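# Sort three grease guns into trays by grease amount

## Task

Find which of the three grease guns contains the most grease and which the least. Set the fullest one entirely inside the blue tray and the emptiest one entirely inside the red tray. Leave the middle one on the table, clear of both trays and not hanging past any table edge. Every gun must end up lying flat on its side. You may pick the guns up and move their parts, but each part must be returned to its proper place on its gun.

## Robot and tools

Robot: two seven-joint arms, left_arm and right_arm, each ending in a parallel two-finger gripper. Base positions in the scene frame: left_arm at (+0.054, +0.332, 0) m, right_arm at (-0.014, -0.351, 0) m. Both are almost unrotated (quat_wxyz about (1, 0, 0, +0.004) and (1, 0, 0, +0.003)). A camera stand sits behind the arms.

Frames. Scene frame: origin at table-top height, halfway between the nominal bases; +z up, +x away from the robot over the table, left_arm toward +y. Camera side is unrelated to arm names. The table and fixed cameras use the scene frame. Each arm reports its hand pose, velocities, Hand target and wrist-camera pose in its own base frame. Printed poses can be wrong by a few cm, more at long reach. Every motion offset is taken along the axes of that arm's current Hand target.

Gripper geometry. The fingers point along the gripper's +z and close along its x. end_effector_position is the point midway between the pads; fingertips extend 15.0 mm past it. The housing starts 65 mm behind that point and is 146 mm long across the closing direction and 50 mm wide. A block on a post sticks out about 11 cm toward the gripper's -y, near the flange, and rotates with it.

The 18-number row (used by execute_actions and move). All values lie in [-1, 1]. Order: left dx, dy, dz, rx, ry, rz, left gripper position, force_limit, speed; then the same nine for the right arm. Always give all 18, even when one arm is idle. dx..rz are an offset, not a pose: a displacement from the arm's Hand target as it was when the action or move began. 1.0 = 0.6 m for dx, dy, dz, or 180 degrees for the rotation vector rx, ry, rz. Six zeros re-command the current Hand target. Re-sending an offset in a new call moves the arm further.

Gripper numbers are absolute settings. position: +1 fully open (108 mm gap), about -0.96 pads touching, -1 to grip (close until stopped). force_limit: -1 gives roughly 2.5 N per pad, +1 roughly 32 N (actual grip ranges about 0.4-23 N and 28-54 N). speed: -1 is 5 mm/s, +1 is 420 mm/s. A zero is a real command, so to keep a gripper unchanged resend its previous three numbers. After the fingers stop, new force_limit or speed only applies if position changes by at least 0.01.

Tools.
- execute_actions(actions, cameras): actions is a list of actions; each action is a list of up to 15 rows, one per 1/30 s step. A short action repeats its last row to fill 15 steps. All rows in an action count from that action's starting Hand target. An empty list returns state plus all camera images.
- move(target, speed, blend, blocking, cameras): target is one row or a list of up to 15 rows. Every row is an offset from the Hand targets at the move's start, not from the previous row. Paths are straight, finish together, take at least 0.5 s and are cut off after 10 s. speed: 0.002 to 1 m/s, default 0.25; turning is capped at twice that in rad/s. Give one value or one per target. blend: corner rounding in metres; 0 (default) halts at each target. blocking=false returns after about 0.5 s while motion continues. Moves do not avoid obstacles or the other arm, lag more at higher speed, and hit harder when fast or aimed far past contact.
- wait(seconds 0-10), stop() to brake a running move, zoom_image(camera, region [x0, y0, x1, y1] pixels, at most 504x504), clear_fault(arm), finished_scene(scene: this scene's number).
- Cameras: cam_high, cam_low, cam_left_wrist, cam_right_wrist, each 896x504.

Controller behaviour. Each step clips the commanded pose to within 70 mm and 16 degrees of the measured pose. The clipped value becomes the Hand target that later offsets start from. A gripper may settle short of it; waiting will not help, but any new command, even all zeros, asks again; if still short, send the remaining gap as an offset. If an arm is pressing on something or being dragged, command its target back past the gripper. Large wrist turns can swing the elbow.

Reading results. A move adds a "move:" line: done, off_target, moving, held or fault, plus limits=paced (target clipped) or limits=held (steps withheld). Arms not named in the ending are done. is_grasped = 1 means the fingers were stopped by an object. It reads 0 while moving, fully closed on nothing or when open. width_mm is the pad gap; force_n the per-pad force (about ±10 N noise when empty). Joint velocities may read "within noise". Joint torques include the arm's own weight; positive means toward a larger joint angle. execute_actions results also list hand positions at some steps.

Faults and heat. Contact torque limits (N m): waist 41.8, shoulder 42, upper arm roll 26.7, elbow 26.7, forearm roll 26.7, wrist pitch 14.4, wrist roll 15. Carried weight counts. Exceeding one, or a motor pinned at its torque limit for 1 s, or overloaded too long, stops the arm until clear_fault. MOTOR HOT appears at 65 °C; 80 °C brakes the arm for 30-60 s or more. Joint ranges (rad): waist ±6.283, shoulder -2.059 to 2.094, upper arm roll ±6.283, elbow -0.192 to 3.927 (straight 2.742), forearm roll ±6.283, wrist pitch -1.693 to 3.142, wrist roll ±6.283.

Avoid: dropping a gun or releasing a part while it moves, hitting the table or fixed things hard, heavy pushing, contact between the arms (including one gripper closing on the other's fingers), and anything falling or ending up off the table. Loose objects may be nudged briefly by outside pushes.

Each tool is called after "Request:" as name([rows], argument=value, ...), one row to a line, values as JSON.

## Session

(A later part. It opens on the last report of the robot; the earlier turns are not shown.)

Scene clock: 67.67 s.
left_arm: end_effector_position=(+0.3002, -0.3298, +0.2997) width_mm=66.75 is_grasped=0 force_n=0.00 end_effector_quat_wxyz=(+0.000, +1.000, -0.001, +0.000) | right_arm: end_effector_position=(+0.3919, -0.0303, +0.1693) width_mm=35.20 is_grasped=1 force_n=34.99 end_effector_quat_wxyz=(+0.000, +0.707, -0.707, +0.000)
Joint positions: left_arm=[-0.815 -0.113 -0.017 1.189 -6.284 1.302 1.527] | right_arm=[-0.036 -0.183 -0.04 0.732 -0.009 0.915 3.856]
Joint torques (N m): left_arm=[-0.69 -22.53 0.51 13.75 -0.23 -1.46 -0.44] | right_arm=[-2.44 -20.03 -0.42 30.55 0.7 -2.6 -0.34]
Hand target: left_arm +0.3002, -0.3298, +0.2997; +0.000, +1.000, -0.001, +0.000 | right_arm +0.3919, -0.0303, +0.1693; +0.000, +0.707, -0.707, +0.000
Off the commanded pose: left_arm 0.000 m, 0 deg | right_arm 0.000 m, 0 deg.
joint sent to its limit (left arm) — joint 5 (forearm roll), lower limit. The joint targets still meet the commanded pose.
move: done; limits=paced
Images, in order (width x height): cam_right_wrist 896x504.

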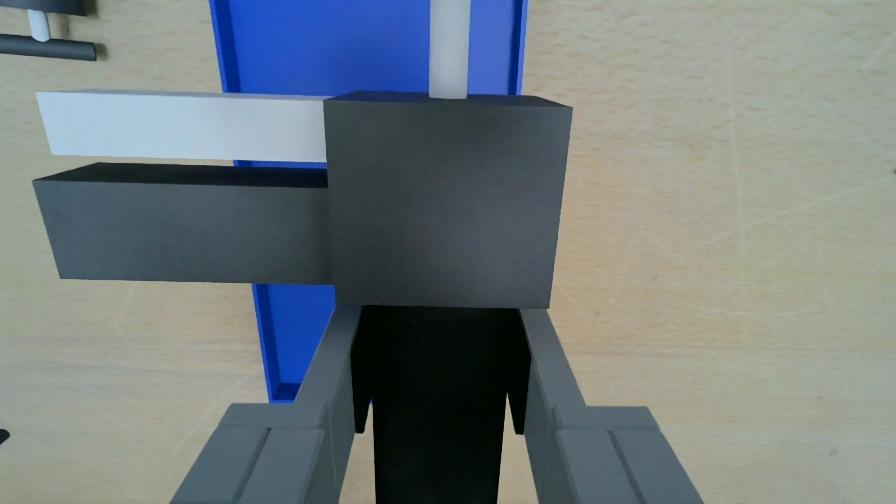

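Request:
move([
  [0,0,0,0,0,0,0.25,0.4,0.2,-0.0067,0,0.12,0,0,0,-1,0.5,-0.25],
  [0,0,0,0,0,0,0.25,0.4,0.2,-0.0067,0,0.2365,0,0,0,-1,0.5,-0.25],
  [0,0,0,0,0,0,0.25,0.4,0.2,-0.0067,0,0.2365,0,0,0,-0.2,0.4,-0.4],
  [0,0,0,0,0,0,0.25,0.4,0.2,-0.0067,0,0,0,0,0,-0.2,0.4,-0.4],
  [0,0,0,0,0,0,0.25,0.4,0.2,-0.286,-0.25,0,0,0,0,0.25,0.4,0.3],
], speed=[0.3,0.1,0.2,0.35,0.45], blend=[0.02,0,0,0,0], cameras=["cam_right_wrist","cam_high"])

Scene clock: 73.17 s.
left_arm: end_effector_position=(+0.3002, -0.3298, +0.2997) width_mm=66.75 is_grasped=0 force_n=0.00 end_effector_quat_wxyz=(+0.000, +1.000, -0.001, +0.000) | right_arm: end_effector_position=(+0.5418, +0.1413, +0.1694) width_mm=66.75 is_grasped=0 force_n=0.00 end_effector_quat_wxyz=(+0.000, +0.707, -0.707, +0.000)
Joint positions: left_arm=[-0.815 -0.113 -0.017 1.189 -6.284 1.302 1.527] | right_arm=[0.147 0.351 0.124 1.387 -0.049 1.039 4.215]
Joint torques (N m): left_arm=[-0.58 -22.68 0.45 13.71 -0.27 -1.45 -0.31] | right_arm=[1.95 -31.59 1.32 27.67 -0.49 -1.97 0.27]
Hand target: left_arm +0.3002, -0.3298, +0.2997; +0.000, +1.000, -0.001, +0.000 | right_arm +0.5418, +0.1413, +0.1694; +0.000, +0.707, -0.707, +0.000
Off the commanded pose: left_arm 0.000 m, 0 deg | right_arm 0.000 m, 0 deg.
move: done; limits=paced
Images, in order (width x height): cam_high 896x504, cam_right_wrist 896x504.

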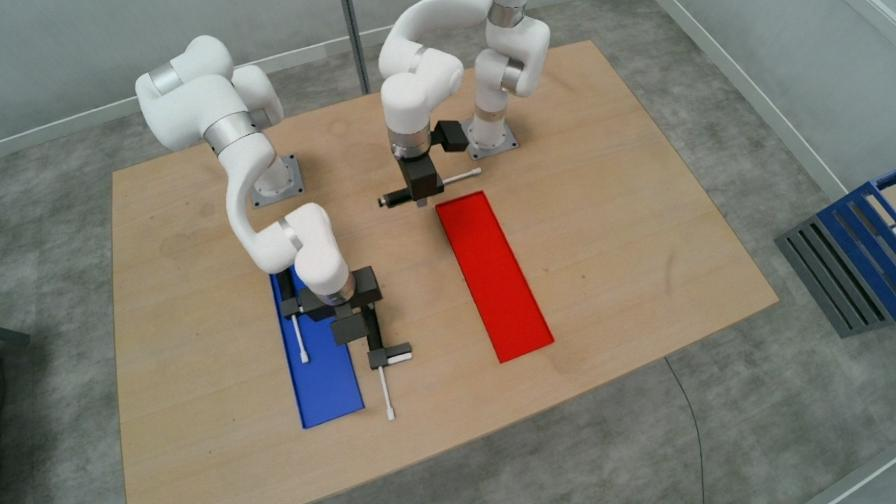

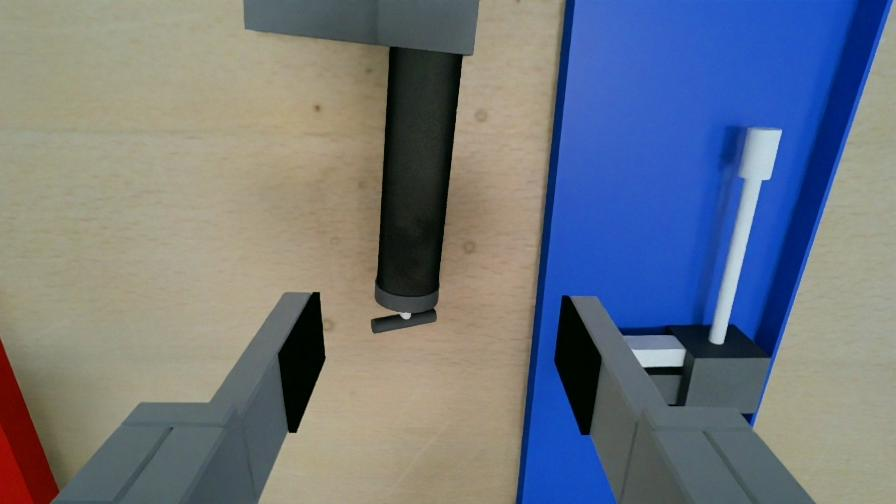

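Request:
move([
  [0,0,0,0,0,0,0.1,0.4,0.2,-0.025,-0.098,0.15,0,0,0.033,0.25,0.4,0.3],
  [0,0,0,0,0,0,0.1,0.4,0.2,-0.025,-0.098,0.2465,0,0,0.033,0.25,0.4,0.3],
  [0,0,0,0,0,0,0.1,0.4,0.2,-0.025,-0.098,0.2465,0,0,0.033,-1,0.5,-0.25],
  [0,0,0,0,0,0,0.1,0.4,0.2,-0.025,-0.098,-0.084,0,0,0.033,-1,0.5,-0.25],
  [0,0,0,0,0,0,0.1,0.4,0.2,-0.098,0.2863,-0.084,0,0,0.5,-1,0.5,-0.25],
], speed=[0.3,0.25,0.25,0.35,0.5], blend=[0.02,0,0,0.03,0], cameras=["cam_left_wrist"])

Scene clock: 79.23 s.
left_arm: end_effector_position=(+0.3002, -0.3298, +0.2997) width_mm=58.50 is_grasped=0 force_n=0.00 end_effector_quat_wxyz=(+0.000, +1.000, -0.001, +0.000) | right_arm: end_effector_position=(+0.3700, +0.2000, +0.2197) width_mm=35.11 is_grasped=1 force_n=39.99 end_effector_quat_wxyz=(+0.000, +0.000, +1.000, +0.000)
Joint positions: left_arm=[-0.815 -0.113 -0.017 1.189 -6.284 1.302 1.527] | right_arm=[0.349 -0.155 0.14 0.915 0.025 1.069 5.973]
Joint torques (N m): left_arm=[-0.76 -22.63 0.46 13.6 -0.2 -1.47 -0.35] | right_arm=[1.97 -23.8 0.14 29.04 -0.58 -2.97 0.29]
Hand target: left_arm +0.3002, -0.3298, +0.2997; +0.000, +1.000, -0.001, +0.000 | right_arm +0.3700, +0.2000, +0.2197; +0.000, +0.000, +1.000, +0.000
Off the commanded pose: left_arm 0.000 m, 0 deg | right_arm 0.000 m, 0 deg.
move: done; blend cut to 0 m at target 1
Images, in order (width x height): cam_left_wrist 896x504.

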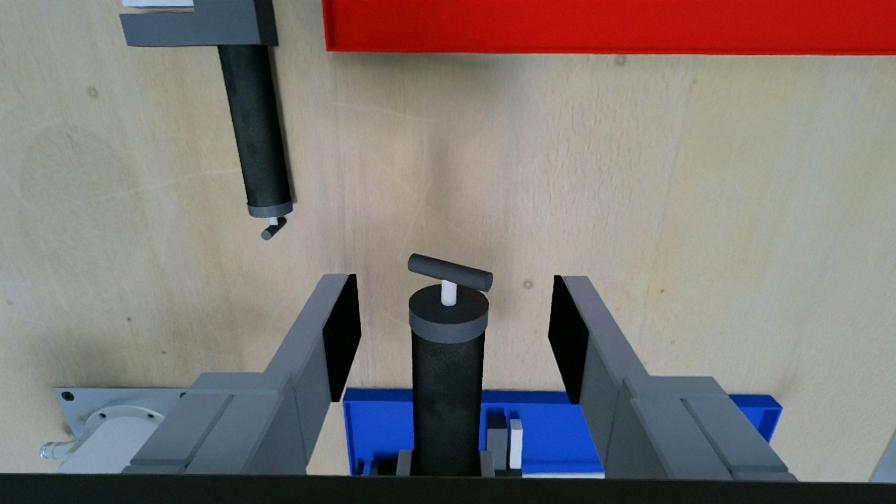

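Request:
move([
  [0.003,0.013,0.07,0,0,0,0.1,0.4,0.2,0,0,0,0,0,0,-1,0.5,-0.25],
  [0.003,0.013,0.135,0,0,0,0.1,0.4,0.2,0,0,0,0,0,0,-1,0.5,-0.25],
  [0.003,0.013,0.135,0,0,0,-1,0.3,-0.4,0,0,0,0,0,0,-1,0.5,-0.25],
  [0.003,-0.03,0.135,0,0,0,-1,0.3,-0.4,0,0,0,0,0,0,-1,0.5,-0.25],
], speed=[0.25,0.2,0.25,0.07], cameras=["cam_left_wrist"])

Scene clock: 82.57 s.
left_arm: end_effector_position=(+0.3021, -0.3118, +0.2187) width_mm=0.00 is_grasped=0 force_n=30.62 end_effector_quat_wxyz=(+0.000, +1.000, -0.001, +0.000) | right_arm: end_effector_position=(+0.3699, +0.2001, +0.2197) width_mm=35.12 is_grasped=1 force_n=39.25 end_effector_quat_wxyz=(+0.000, +0.000, +1.000, +0.000)
Joint positions: left_arm=[-0.801 -0.108 -0.001 0.96 -6.282 1.068 1.556] | right_arm=[0.349 -0.155 0.14 0.915 0.025 1.069 5.973]
Joint torques (N m): left_arm=[1.36 -26.05 0.43 12.66 1.09 -1.38 0.45] | right_arm=[-2.35 -23.8 -0.99 31.46 -0.3 -3.03 0.24]
Hand target: left_arm +0.3021, -0.3118, +0.2187; +0.000, +1.000, -0.001, +0.000 | right_arm +0.3700, +0.2000, +0.2197; +0.000, +0.000, +1.000, +0.000
Off the commanded pose: left_arm 0.000 m, 0 deg | right_arm 0.000 m, 0 deg.
move: done
Images, in order (width x height): cam_left_wrist 896x504.

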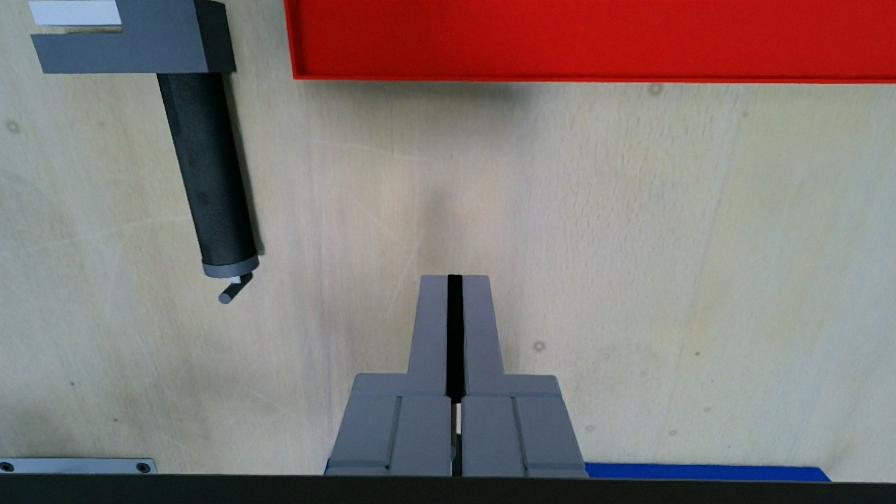

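Look.

Request:
move(target=[0,0.02,-0.135,0,0,0,0.1,0.4,0.3,0,0,0,0,0,0,-1,0.5,-0.25], cameras=["cam_left_wrist"])

Scene clock: 83.70 s.
left_arm: end_effector_position=(+0.3020, -0.3238, +0.2997) width_mm=58.49 is_grasped=0 force_n=0.00 end_effector_quat_wxyz=(+0.000, +1.000, -0.001, +0.000) | right_arm: end_effector_position=(+0.3700, +0.2000, +0.2197) width_mm=35.12 is_grasped=1 force_n=39.25 end_effector_quat_wxyz=(+0.000, +0.000, +1.000, +0.000)
Joint positions: left_arm=[-0.809 -0.123 -0.011 1.178 -6.284 1.301 1.538] | right_arm=[0.349 -0.155 0.14 0.915 0.025 1.069 5.973]
Joint torques (N m): left_arm=[-0.61 -22.28 -0.22 13.59 0.62 -1.19 -0.43] | right_arm=[-2.45 -23.26 -0.97 31.06 -0.68 -2.96 0.4]
Hand target: left_arm +0.3020, -0.3238, +0.2997; +0.000, +1.000, -0.001, +0.000 | right_arm +0.3700, +0.2000, +0.2197; +0.000, +0.000, +1.000, +0.000
Off the commanded pose: left_arm 0.000 m, 0 deg | right_arm 0.000 m, 0 deg.
move: done
Images, in order (width x height): cam_left_wrist 896x504.

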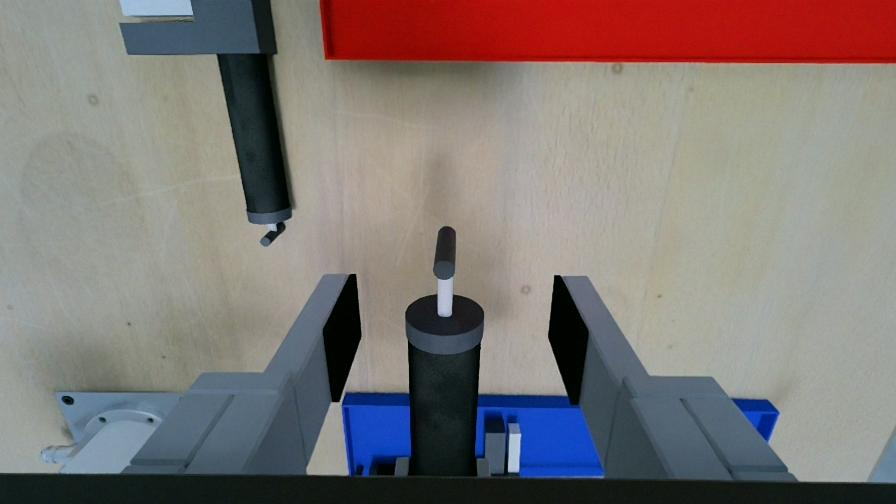

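Request:
move([
  [-0.006,-0.008,0.07,0,0,0,0.1,0.4,0.3,0,0,0,0,0,0,-1,0.5,-0.25],
  [-0.006,-0.008,0.135,0,0,0,0.1,0.4,0.3,0,0,0,0,0,0,-1,0.5,-0.25],
  [-0.006,-0.008,0.135,0,0,0,-1,-0.4,-0.1,0,0,0,0,0,0,-1,0.5,-0.25],
  [-0.006,0.026,0.135,0,0,0,-1,-0.4,-0.1,0,0,0,0,0,0,-1,0.5,-0.25],
  [-0.006,0.026,0.135,0,0,0,0.1,0.4,0.2,0,0,0,0,0,0,-1,0.5,-0.25],
  [0,0.0,0,0,0,0,0.1,0.4,0.2,0,0,0,0,0,0,-1,0.5,-0.25],
], speed=[0.25,0.25,0.2,0.05,0.2,0.3], blend=[0.02,0,0,0,0,0], cameras=["cam_left_wrist"])

Scene clock: 88.07 s.
left_arm: end_effector_position=(+0.3020, -0.3238, +0.2997) width_mm=58.50 is_grasped=0 force_n=0.00 end_effector_quat_wxyz=(+0.000, +1.000, -0.001, +0.000) | right_arm: end_effector_position=(+0.3700, +0.2000, +0.2197) width_mm=35.38 is_grasped=1 force_n=24.44 end_effector_quat_wxyz=(+0.000, +0.000, +1.000, +0.000)
Joint positions: left_arm=[-0.809 -0.123 -0.011 1.178 -6.284 1.301 1.538] | right_arm=[0.349 -0.155 0.14 0.915 0.025 1.069 5.973]
Joint torques (N m): left_arm=[1.19 -22.25 0.4 13.64 1.31 -1.12 0.38] | right_arm=[-2.53 -21.29 -1.35 29.04 -0.63 -2.31 0.48]
Hand target: left_arm +0.3020, -0.3238, +0.2997; +0.000, +1.000, -0.001, +0.000 | right_arm +0.3700, +0.2000, +0.2197; +0.000, +0.000, +1.000, +0.000
Off the commanded pose: left_arm 0.000 m, 0 deg | right_arm 0.000 m, 0 deg.
move: done; blend cut to 0.0195 m at target 1
Images, in order (width x height): cam_left_wrist 896x504.

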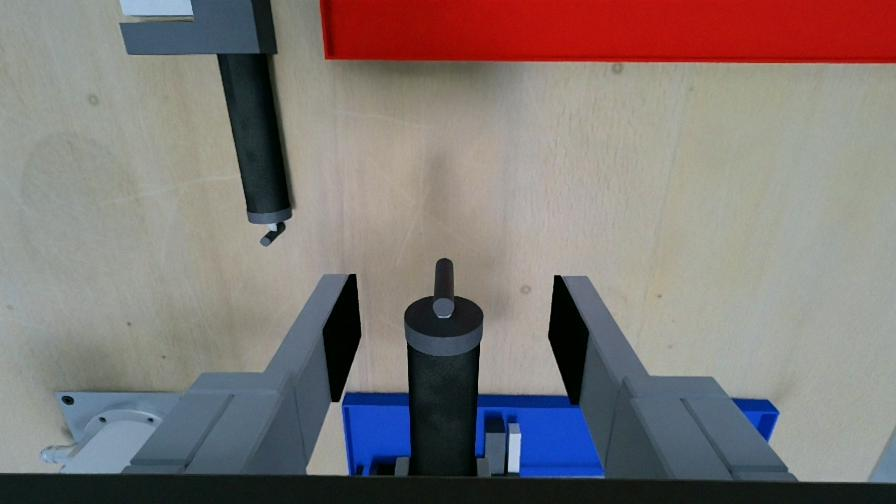

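Request:
move([
  [-0.087,-0.29,-0.067,0,0,0,0.25,0.4,0.2,0,0,0,0,0,0,-1,0.5,-0.25],
  [-0.087,-0.29,-0.067,0,0,0,0.25,0.4,0.2,-0.0762,0.139,0,0,0,-0.5,-1,0.5,-0.25],
  [-0.087,-0.29,-0.067,0,0,0,0.25,0.4,0.2,-0.0762,0.139,0.328,0,0,-0.5,-1,0.5,-0.25],
  [-0.087,-0.29,-0.067,0,0,0,0.25,0.4,0.2,-0.0762,0.139,0.328,0,0,-0.5,0.25,0.4,0.2],
  [-0.087,-0.29,-0.067,0,0,0,0.25,0.4,0.2,-0.0762,0.139,0,0,0,-0.5,0.25,0.4,0.2],
  [-0.087,-0.29,-0.067,0,0,0,0.25,0.4,0.2,-0.05,-0.4,-0.1,0,0,-0.5,0.25,0.4,0.2],
], speed=[0.5,0.45,0.22,0.2,0.4,0.5], blend=[0.04,0.02,0,0,0.05,0])

Request:
wait(seconds=0, cameras=["cam_high"])

Scene clock: 95.30 s.
left_arm: end_effector_position=(+0.2501, -0.1497, +0.3400) width_mm=66.75 is_grasped=0 force_n=0.00 end_effector_quat_wxyz=(+0.000, +1.000, -0.001, +0.000) | right_arm: end_effector_position=(+0.4001, -0.0399, +0.2797) width_mm=66.74 is_grasped=0 force_n=0.00 end_effector_quat_wxyz=(+0.000, +0.707, -0.707, +0.000)
Joint positions: left_arm=[-0.707 -0.641 0.115 0.868 -6.214 1.506 1.739] | right_arm=[0.103 -0.26 -0.181 0.99 -0.049 1.246 3.87]
Joint torques (N m): left_arm=[1.22 -10.49 -0.59 13.34 1.18 -1.33 0.42] | right_arm=[-2.11 -15.93 1.08 28.46 0.38 -1.93 -0.28]
Hand target: left_arm +0.2501, -0.1497, +0.3400; +0.000, +1.000, -0.001, +0.000 | right_arm +0.4001, -0.0400, +0.2797; +0.000, +0.707, -0.707, +0.000
Off the commanded pose: left_arm 0.000 m, 0 deg | right_arm 0.000 m, 0 deg.
move: done; limits=paced

Scene clock: 95.30 s.
left_arm: end_effector_position=(+0.2501, -0.1497, +0.3400) width_mm=66.75 is_grasped=0 force_n=0.00 end_effector_quat_wxyz=(+0.000, +1.000, -0.001, +0.000) | right_arm: end_effector_position=(+0.4001, -0.0399, +0.2797) width_mm=66.74 is_grasped=0 force_n=0.00 end_effector_quat_wxyz=(+0.000, +0.707, -0.707, +0.000)
Joint positions: left_arm=[-0.707 -0.641 0.115 0.868 -6.214 1.506 1.739] | right_arm=[0.103 -0.26 -0.181 0.99 -0.049 1.246 3.87]
Joint torques (N m): left_arm=[1.22 -10.49 -0.59 13.34 1.18 -1.33 0.42] | right_arm=[-2.11 -15.93 1.08 28.46 0.38 -1.93 -0.28]
Hand target: left_arm +0.2501, -0.1497, +0.3400; +0.000, +1.000, -0.001, +0.000 | right_arm +0.4001, -0.0400, +0.2797; +0.000, +0.707, -0.707, +0.000
Tool commands: left_gripper/position=+0.25 left_gripper/force_limit=+0.4 left_gripper/speed=+0.2 right_gripper/position=+0.25 right_gripper/force_limit=+0.4 right_gripper/speed=+0.2
Off the commanded pose: left_arm 0.000 m, 0 deg | right_arm 0.000 m, 0 deg.
Images, in order (width x height): cam_high 896x504.

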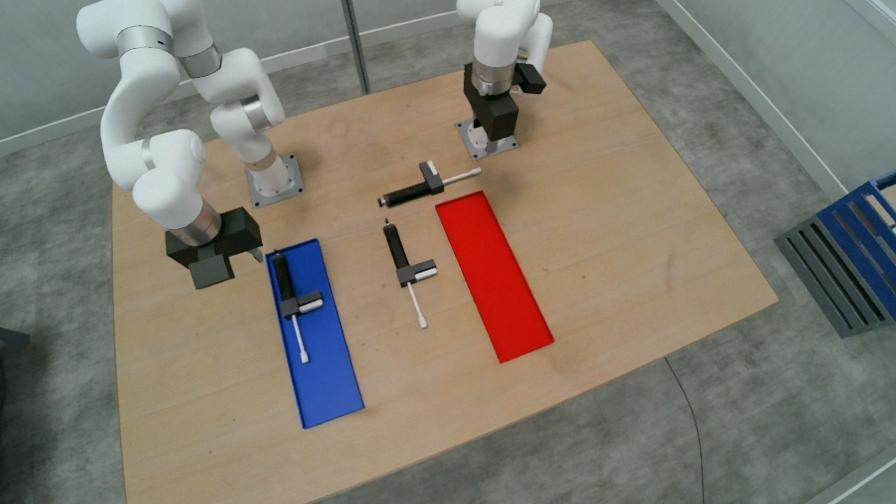

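Request:
move([
  [0.155,0.42,0.367,0,0,0.5,0.25,0.4,0.2,0,0,0,0,0,0,0.25,0.4,0.2],
  [0.155,0.42,0.531,0,0,0.5,0.25,0.4,0.2,0,0,0,0,0,0,0.25,0.4,0.2],
  [0.155,0.42,0.531,0,0,0.5,-1,0.5,-0.25,0,0,0,0,0,0,0.25,0.4,0.2],
  [0.155,0.42,0.283,0,0,0.5,-1,0.5,-0.25,0,0,0,0,0,0,0.25,0.4,0.2],
  [0.188,0.1255,0.283,0,0,0.5,-1,0.5,-0.25,0,0,0,0,0,0,0.25,0.4,0.2],
], speed=[0.45,0.25,0.25,0.35,0.35], blend=[0.02,0,0,0.03,0], cameras=["cam_left_wrist"])

Scene clock: 100.83 s.
left_arm: end_effector_position=(+0.3628, -0.2252, +0.1702) width_mm=35.09 is_grasped=1 force_n=39.08 end_effector_quat_wxyz=(+0.000, +0.706, -0.708, +0.000) | right_arm: end_effector_position=(+0.4001, -0.0400, +0.2797) width_mm=66.74 is_grasped=0 force_n=0.00 end_effector_quat_wxyz=(+0.000, +0.707, -0.707, +0.000)
Joint positions: left_arm=[-0.695 -0.073 0.138 0.85 -6.27 0.923 3.363] | right_arm=[0.103 -0.26 -0.181 0.99 -0.049 1.246 3.87]
Joint torques (N m): left_arm=[1.39 -29.2 0.3 13.84 1.24 -1.86 0.43] | right_arm=[-2.21 -15.87 1.5 28.38 0.23 -2.03 -0.19]
Hand target: left_arm +0.3628, -0.2252, +0.1702; +0.000, +0.707, -0.708, +0.000 | right_arm +0.4001, -0.0400, +0.2797; +0.000, +0.707, -0.707, +0.000
Off the commanded pose: left_arm 0.000 m, 0 deg | right_arm 0.000 m, 0 deg.
move: done
Images, in order (width x height): cam_left_wrist 896x504.

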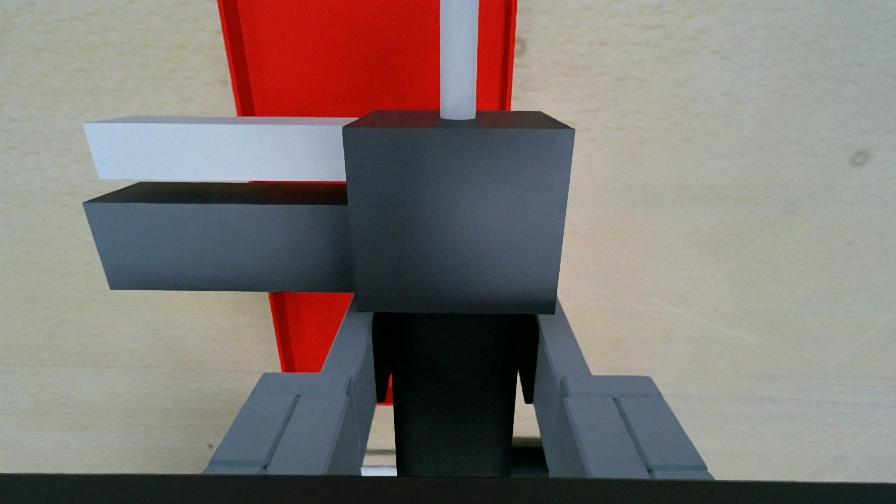

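Request:
move([
  [-0.008,0,0.12,0,0,0,-1,0.5,-0.25,0,0,0,0,0,0,0.25,0.4,0.2],
  [-0.008,0,0.238,0,0,0,-1,0.5,-0.25,0,0,0,0,0,0,0.25,0.4,0.2],
  [-0.008,0,0.238,0,0,0,-0.2,0.4,-0.4,0,0,0,0,0,0,0.25,0.4,0.2],
  [-0.008,0,0,0,0,0,-0.2,0.4,-0.4,0,0,0,0,0,0,0.25,0.4,0.2],
  [-0.2,0.1,-0.2,0,0,0,-0.2,0.4,-0.4,0,0,0,0,0,0,0.25,0.4,0.2],
], speed=[0.3,0.1,0.2,0.35,0.4], blend=[0.02,0,0,0.03,0], cameras=["cam_high","cam_left_wrist"])

Request:
zoom_image(camera="cam_high", region=[250, 150, 570, 430])

Scene clock: 105.17 s.
left_arm: end_effector_position=(+0.3030, -0.1051, +0.2902) width_mm=41.99 is_grasped=0 force_n=0.00 end_effector_quat_wxyz=(+0.000, +0.706, -0.708, +0.000) | right_arm: end_effector_position=(+0.4001, -0.0400, +0.2797) width_mm=66.74 is_grasped=0 force_n=0.00 end_effector_quat_wxyz=(+0.000, +0.707, -0.707, +0.000)
Joint positions: left_arm=[-0.461 -0.546 0.1 0.786 -6.229 1.33 3.541] | right_arm=[0.103 -0.26 -0.181 0.99 -0.049 1.246 3.87]
Joint torques (N m): left_arm=[1.12 -13.57 -0.29 13.82 1.11 -1.2 0.39] | right_arm=[-2.51 -15.92 1.66 28.31 0.57 -2.15 -0.06]
Hand target: left_arm +0.3030, -0.1051, +0.2902; +0.000, +0.707, -0.708, +0.000 | right_arm +0.4001, -0.0400, +0.2797; +0.000, +0.707, -0.707, +0.000
Off the commanded pose: left_arm 0.000 m, 0 deg | right_arm 0.000 m, 0 deg.
move: done; limits=paced
Images, in order (width x height): cam_high 896x504, cam_left_wrist 896x504.

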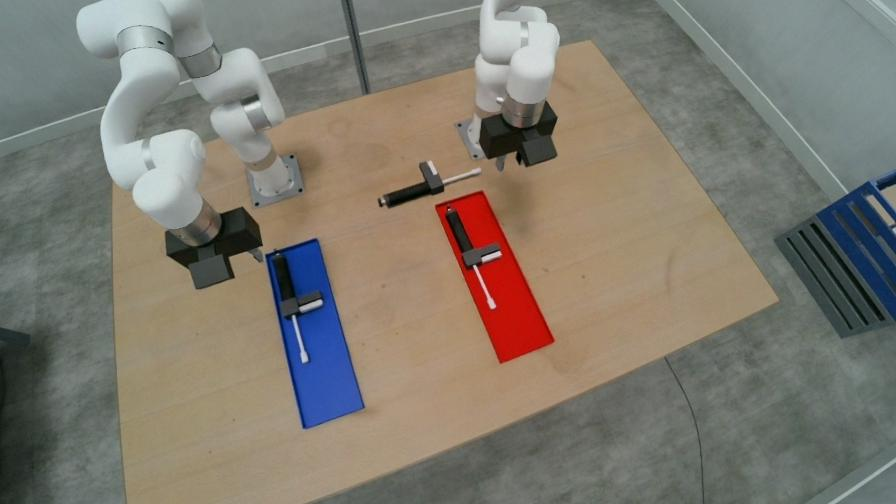

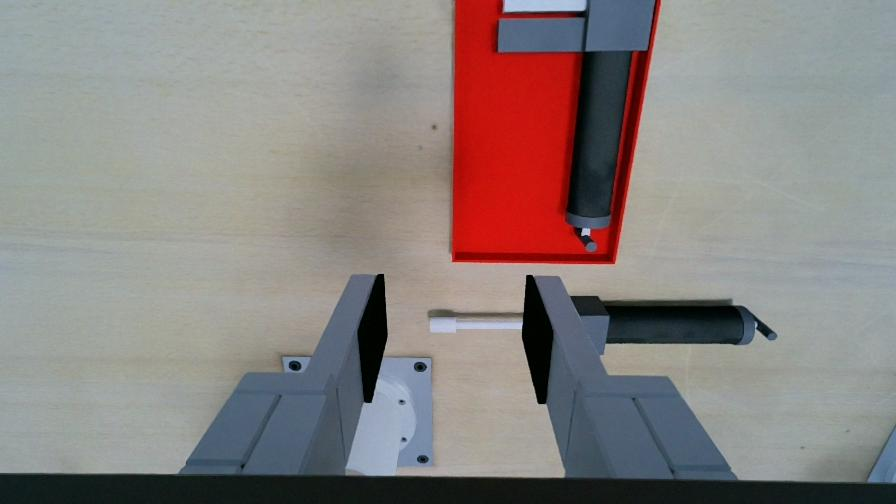

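Scaled by 1.575 from the camera's 896x504 image, which has a finer 1280x720 frame.

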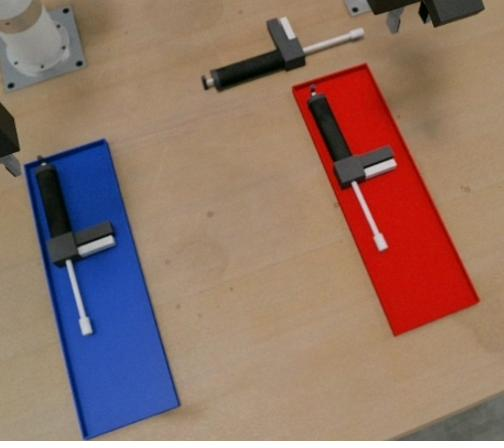

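Request:
wait(seconds=0, cameras=["cam_right_wrist"])

Scene clock: 105.97 s.
left_arm: end_effector_position=(+0.3030, -0.1051, +0.2902) width_mm=41.99 is_grasped=0 force_n=0.00 end_effector_quat_wxyz=(+0.000, +0.707, -0.708, +0.000) | right_arm: end_effector_position=(+0.4001, -0.0400, +0.2797) width_mm=66.74 is_grasped=0 force_n=0.00 end_effector_quat_wxyz=(+0.000, +0.707, -0.707, +0.000)
Joint positions: left_arm=[-0.461 -0.546 0.1 0.786 -6.229 1.33 3.541] | right_arm=[0.103 -0.26 -0.181 0.99 -0.049 1.246 3.87]
Joint torques (N m): left_arm=[1.16 -13.77 -0.25 13.76 1.21 -1.33 0.4] | right_arm=[-2.59 -16.36 1.49 28.2 0.19 -2.05 0.08]
Hand target: left_arm +0.3030, -0.1051, +0.2902; +0.000, +0.707, -0.708, +0.000 | right_arm +0.4001, -0.0400, +0.2797; +0.000, +0.707, -0.707, +0.000
Tool commands: left_gripper/position=-0.2 left_gripper/force_limit=+0.4 left_gripper/speed=-0.4 right_gripper/position=+0.25 right_gripper/force_limit=+0.4 right_gripper/speed=+0.2
Off the commanded pose: left_arm 0.000 m, 0 deg | right_arm 0.000 m, 0 deg.
Images, in order (width x height): cam_right_wrist 896x504.

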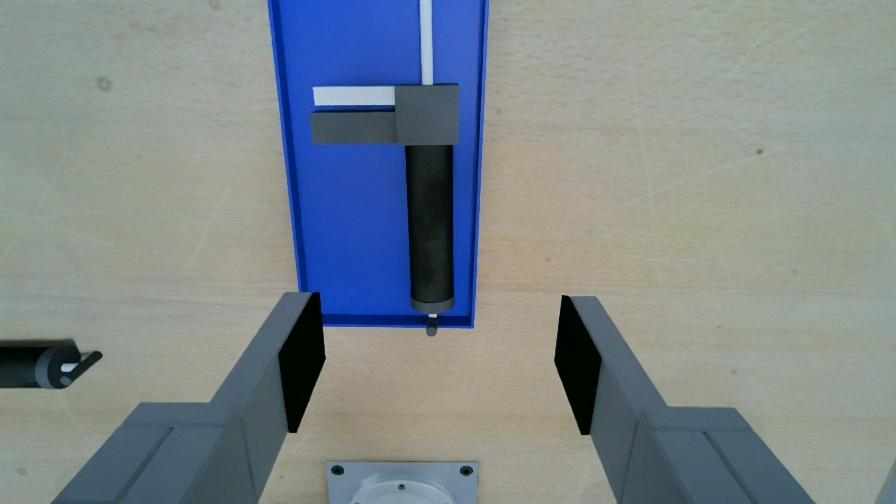

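Request:
move([
  [0,0,0,0,0,0,-0.2,0.4,-0.4,-0.024,0.0137,0.3,0,0,0,-0.08,0.4,0.2],
  [0,0,0,0,0,0,-0.2,0.4,-0.4,-0.024,0.0137,0.42,0,0,0,-0.08,0.4,0.2],
  [0,0,0,0,0,0,-0.2,0.4,-0.4,-0.024,0.0137,0.42,0,0,0,-1,0.5,-0.25],
  [0,0,0,0,0,0,-0.2,0.4,-0.4,-0.024,0.0137,0.36,0,0,0,-1,0.5,-0.25],
  [0,0,0,0,0,0,-0.2,0.4,-0.4,-0.022,-0.0863,0.36,0,0,0,-1,0.5,-0.25],
  [0,0,0,0,0,0,-0.2,0.4,-0.4,-0.022,-0.0863,0.42,0,0,0,-1,0.5,-0.25],
], speed=[0.3,0.15,0.2,0.2,0.2,0.1], blend=[0.02,0,0,0,0,0])

Request:
move([
  [0,0,0,0,0,0,-0.2,0.4,-0.4,0,0,0,0,0,0,-0.17,0.4,-0.4],
  [0,0,0,0,0,0,-0.2,0.4,-0.4,0,0.1,-0.42,0,0,0,-0.17,0.4,-0.4],
], speed=[0.2,0.3], cameras=["cam_right_wrist","cam_high"])

Scene clock: 111.47 s.
left_arm: end_effector_position=(+0.3030, -0.1051, +0.2902) width_mm=41.99 is_grasped=0 force_n=0.00 end_effector_quat_wxyz=(+0.000, +0.707, -0.708, +0.000) | right_arm: end_effector_position=(+0.4520, -0.0267, +0.0278) width_mm=35.06 is_grasped=1 force_n=40.38 end_effector_quat_wxyz=(+0.000, +0.707, -0.707, +0.000)
Joint positions: left_arm=[-0.461 -0.546 0.1 0.786 -6.229 1.33 3.541] | right_arm=[0.108 0.302 -0.162 0.831 0.095 0.534 3.799]
Joint torques (N m): left_arm=[1.06 -13.63 -0.28 13.76 1.2 -1.52 0.44] | right_arm=[-2.53 -26.42 -0.79 23.05 0.66 -3.04 -0.37]
Hand target: left_arm +0.3030, -0.1051, +0.2902; +0.000, +0.707, -0.708, +0.000 | right_arm +0.4519, -0.0267, +0.0277; +0.000, +0.707, -0.707, +0.000
Off the commanded pose: left_arm 0.000 m, 0 deg | right_arm 0.000 m, 0 deg.
move: done

Scene clock: 113.43 s.
left_arm: end_effector_position=(+0.3030, -0.1051, +0.2902) width_mm=41.99 is_grasped=0 force_n=0.00 end_effector_quat_wxyz=(+0.000, +0.707, -0.708, +0.000) | right_arm: end_effector_position=(+0.3919, -0.0268, +0.2797) width_mm=43.64 is_grasped=0 force_n=0.00 end_effector_quat_wxyz=(+0.000, +0.707, -0.707, +0.000)
Joint positions: left_arm=[-0.461 -0.546 0.1 0.786 -6.229 1.33 3.541] | right_arm=[0.124 -0.292 -0.17 0.961 -0.051 1.249 3.904]
Joint torques (N m): left_arm=[0.94 -13.41 -0.32 13.71 1.1 -1.42 0.43] | right_arm=[1.95 -17.62 2.21 28.72 -0.32 -2.06 0.27]
Hand target: left_arm +0.3030, -0.1051, +0.2902; +0.000, +0.707, -0.708, +0.000 | right_arm +0.3919, -0.0268, +0.2797; +0.000, +0.707, -0.707, +0.000
Off the commanded pose: left_arm 0.000 m, 0 deg | right_arm 0.000 m, 0 deg.
move: done
Images, in order (width x height): cam_high 896x504, cam_right_wrist 896x504.

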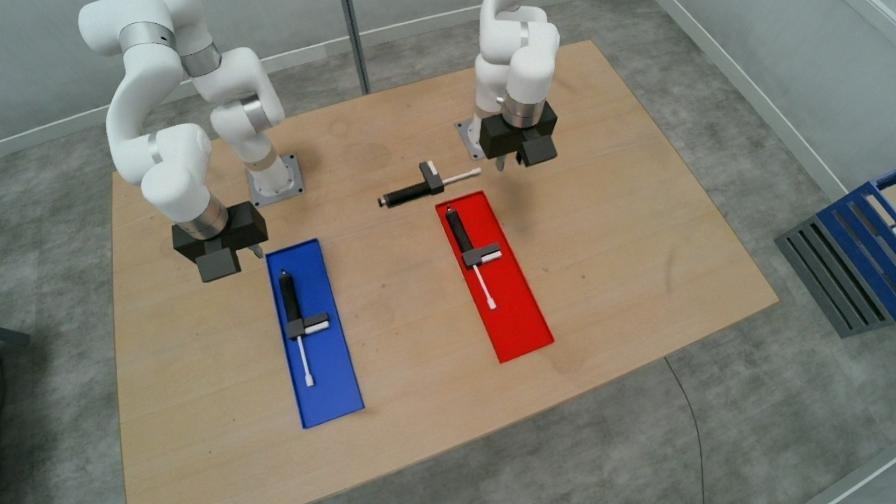

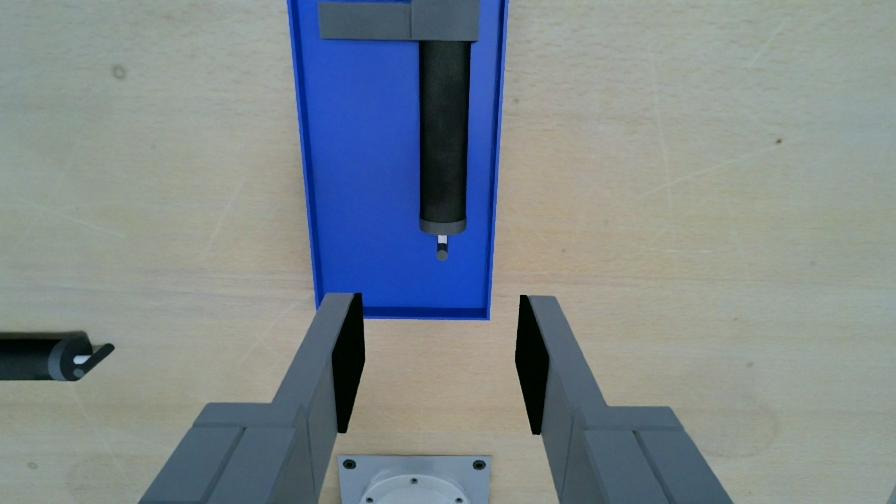

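Request:
finished_scene(scene=3)

The scene is finished: the task was done.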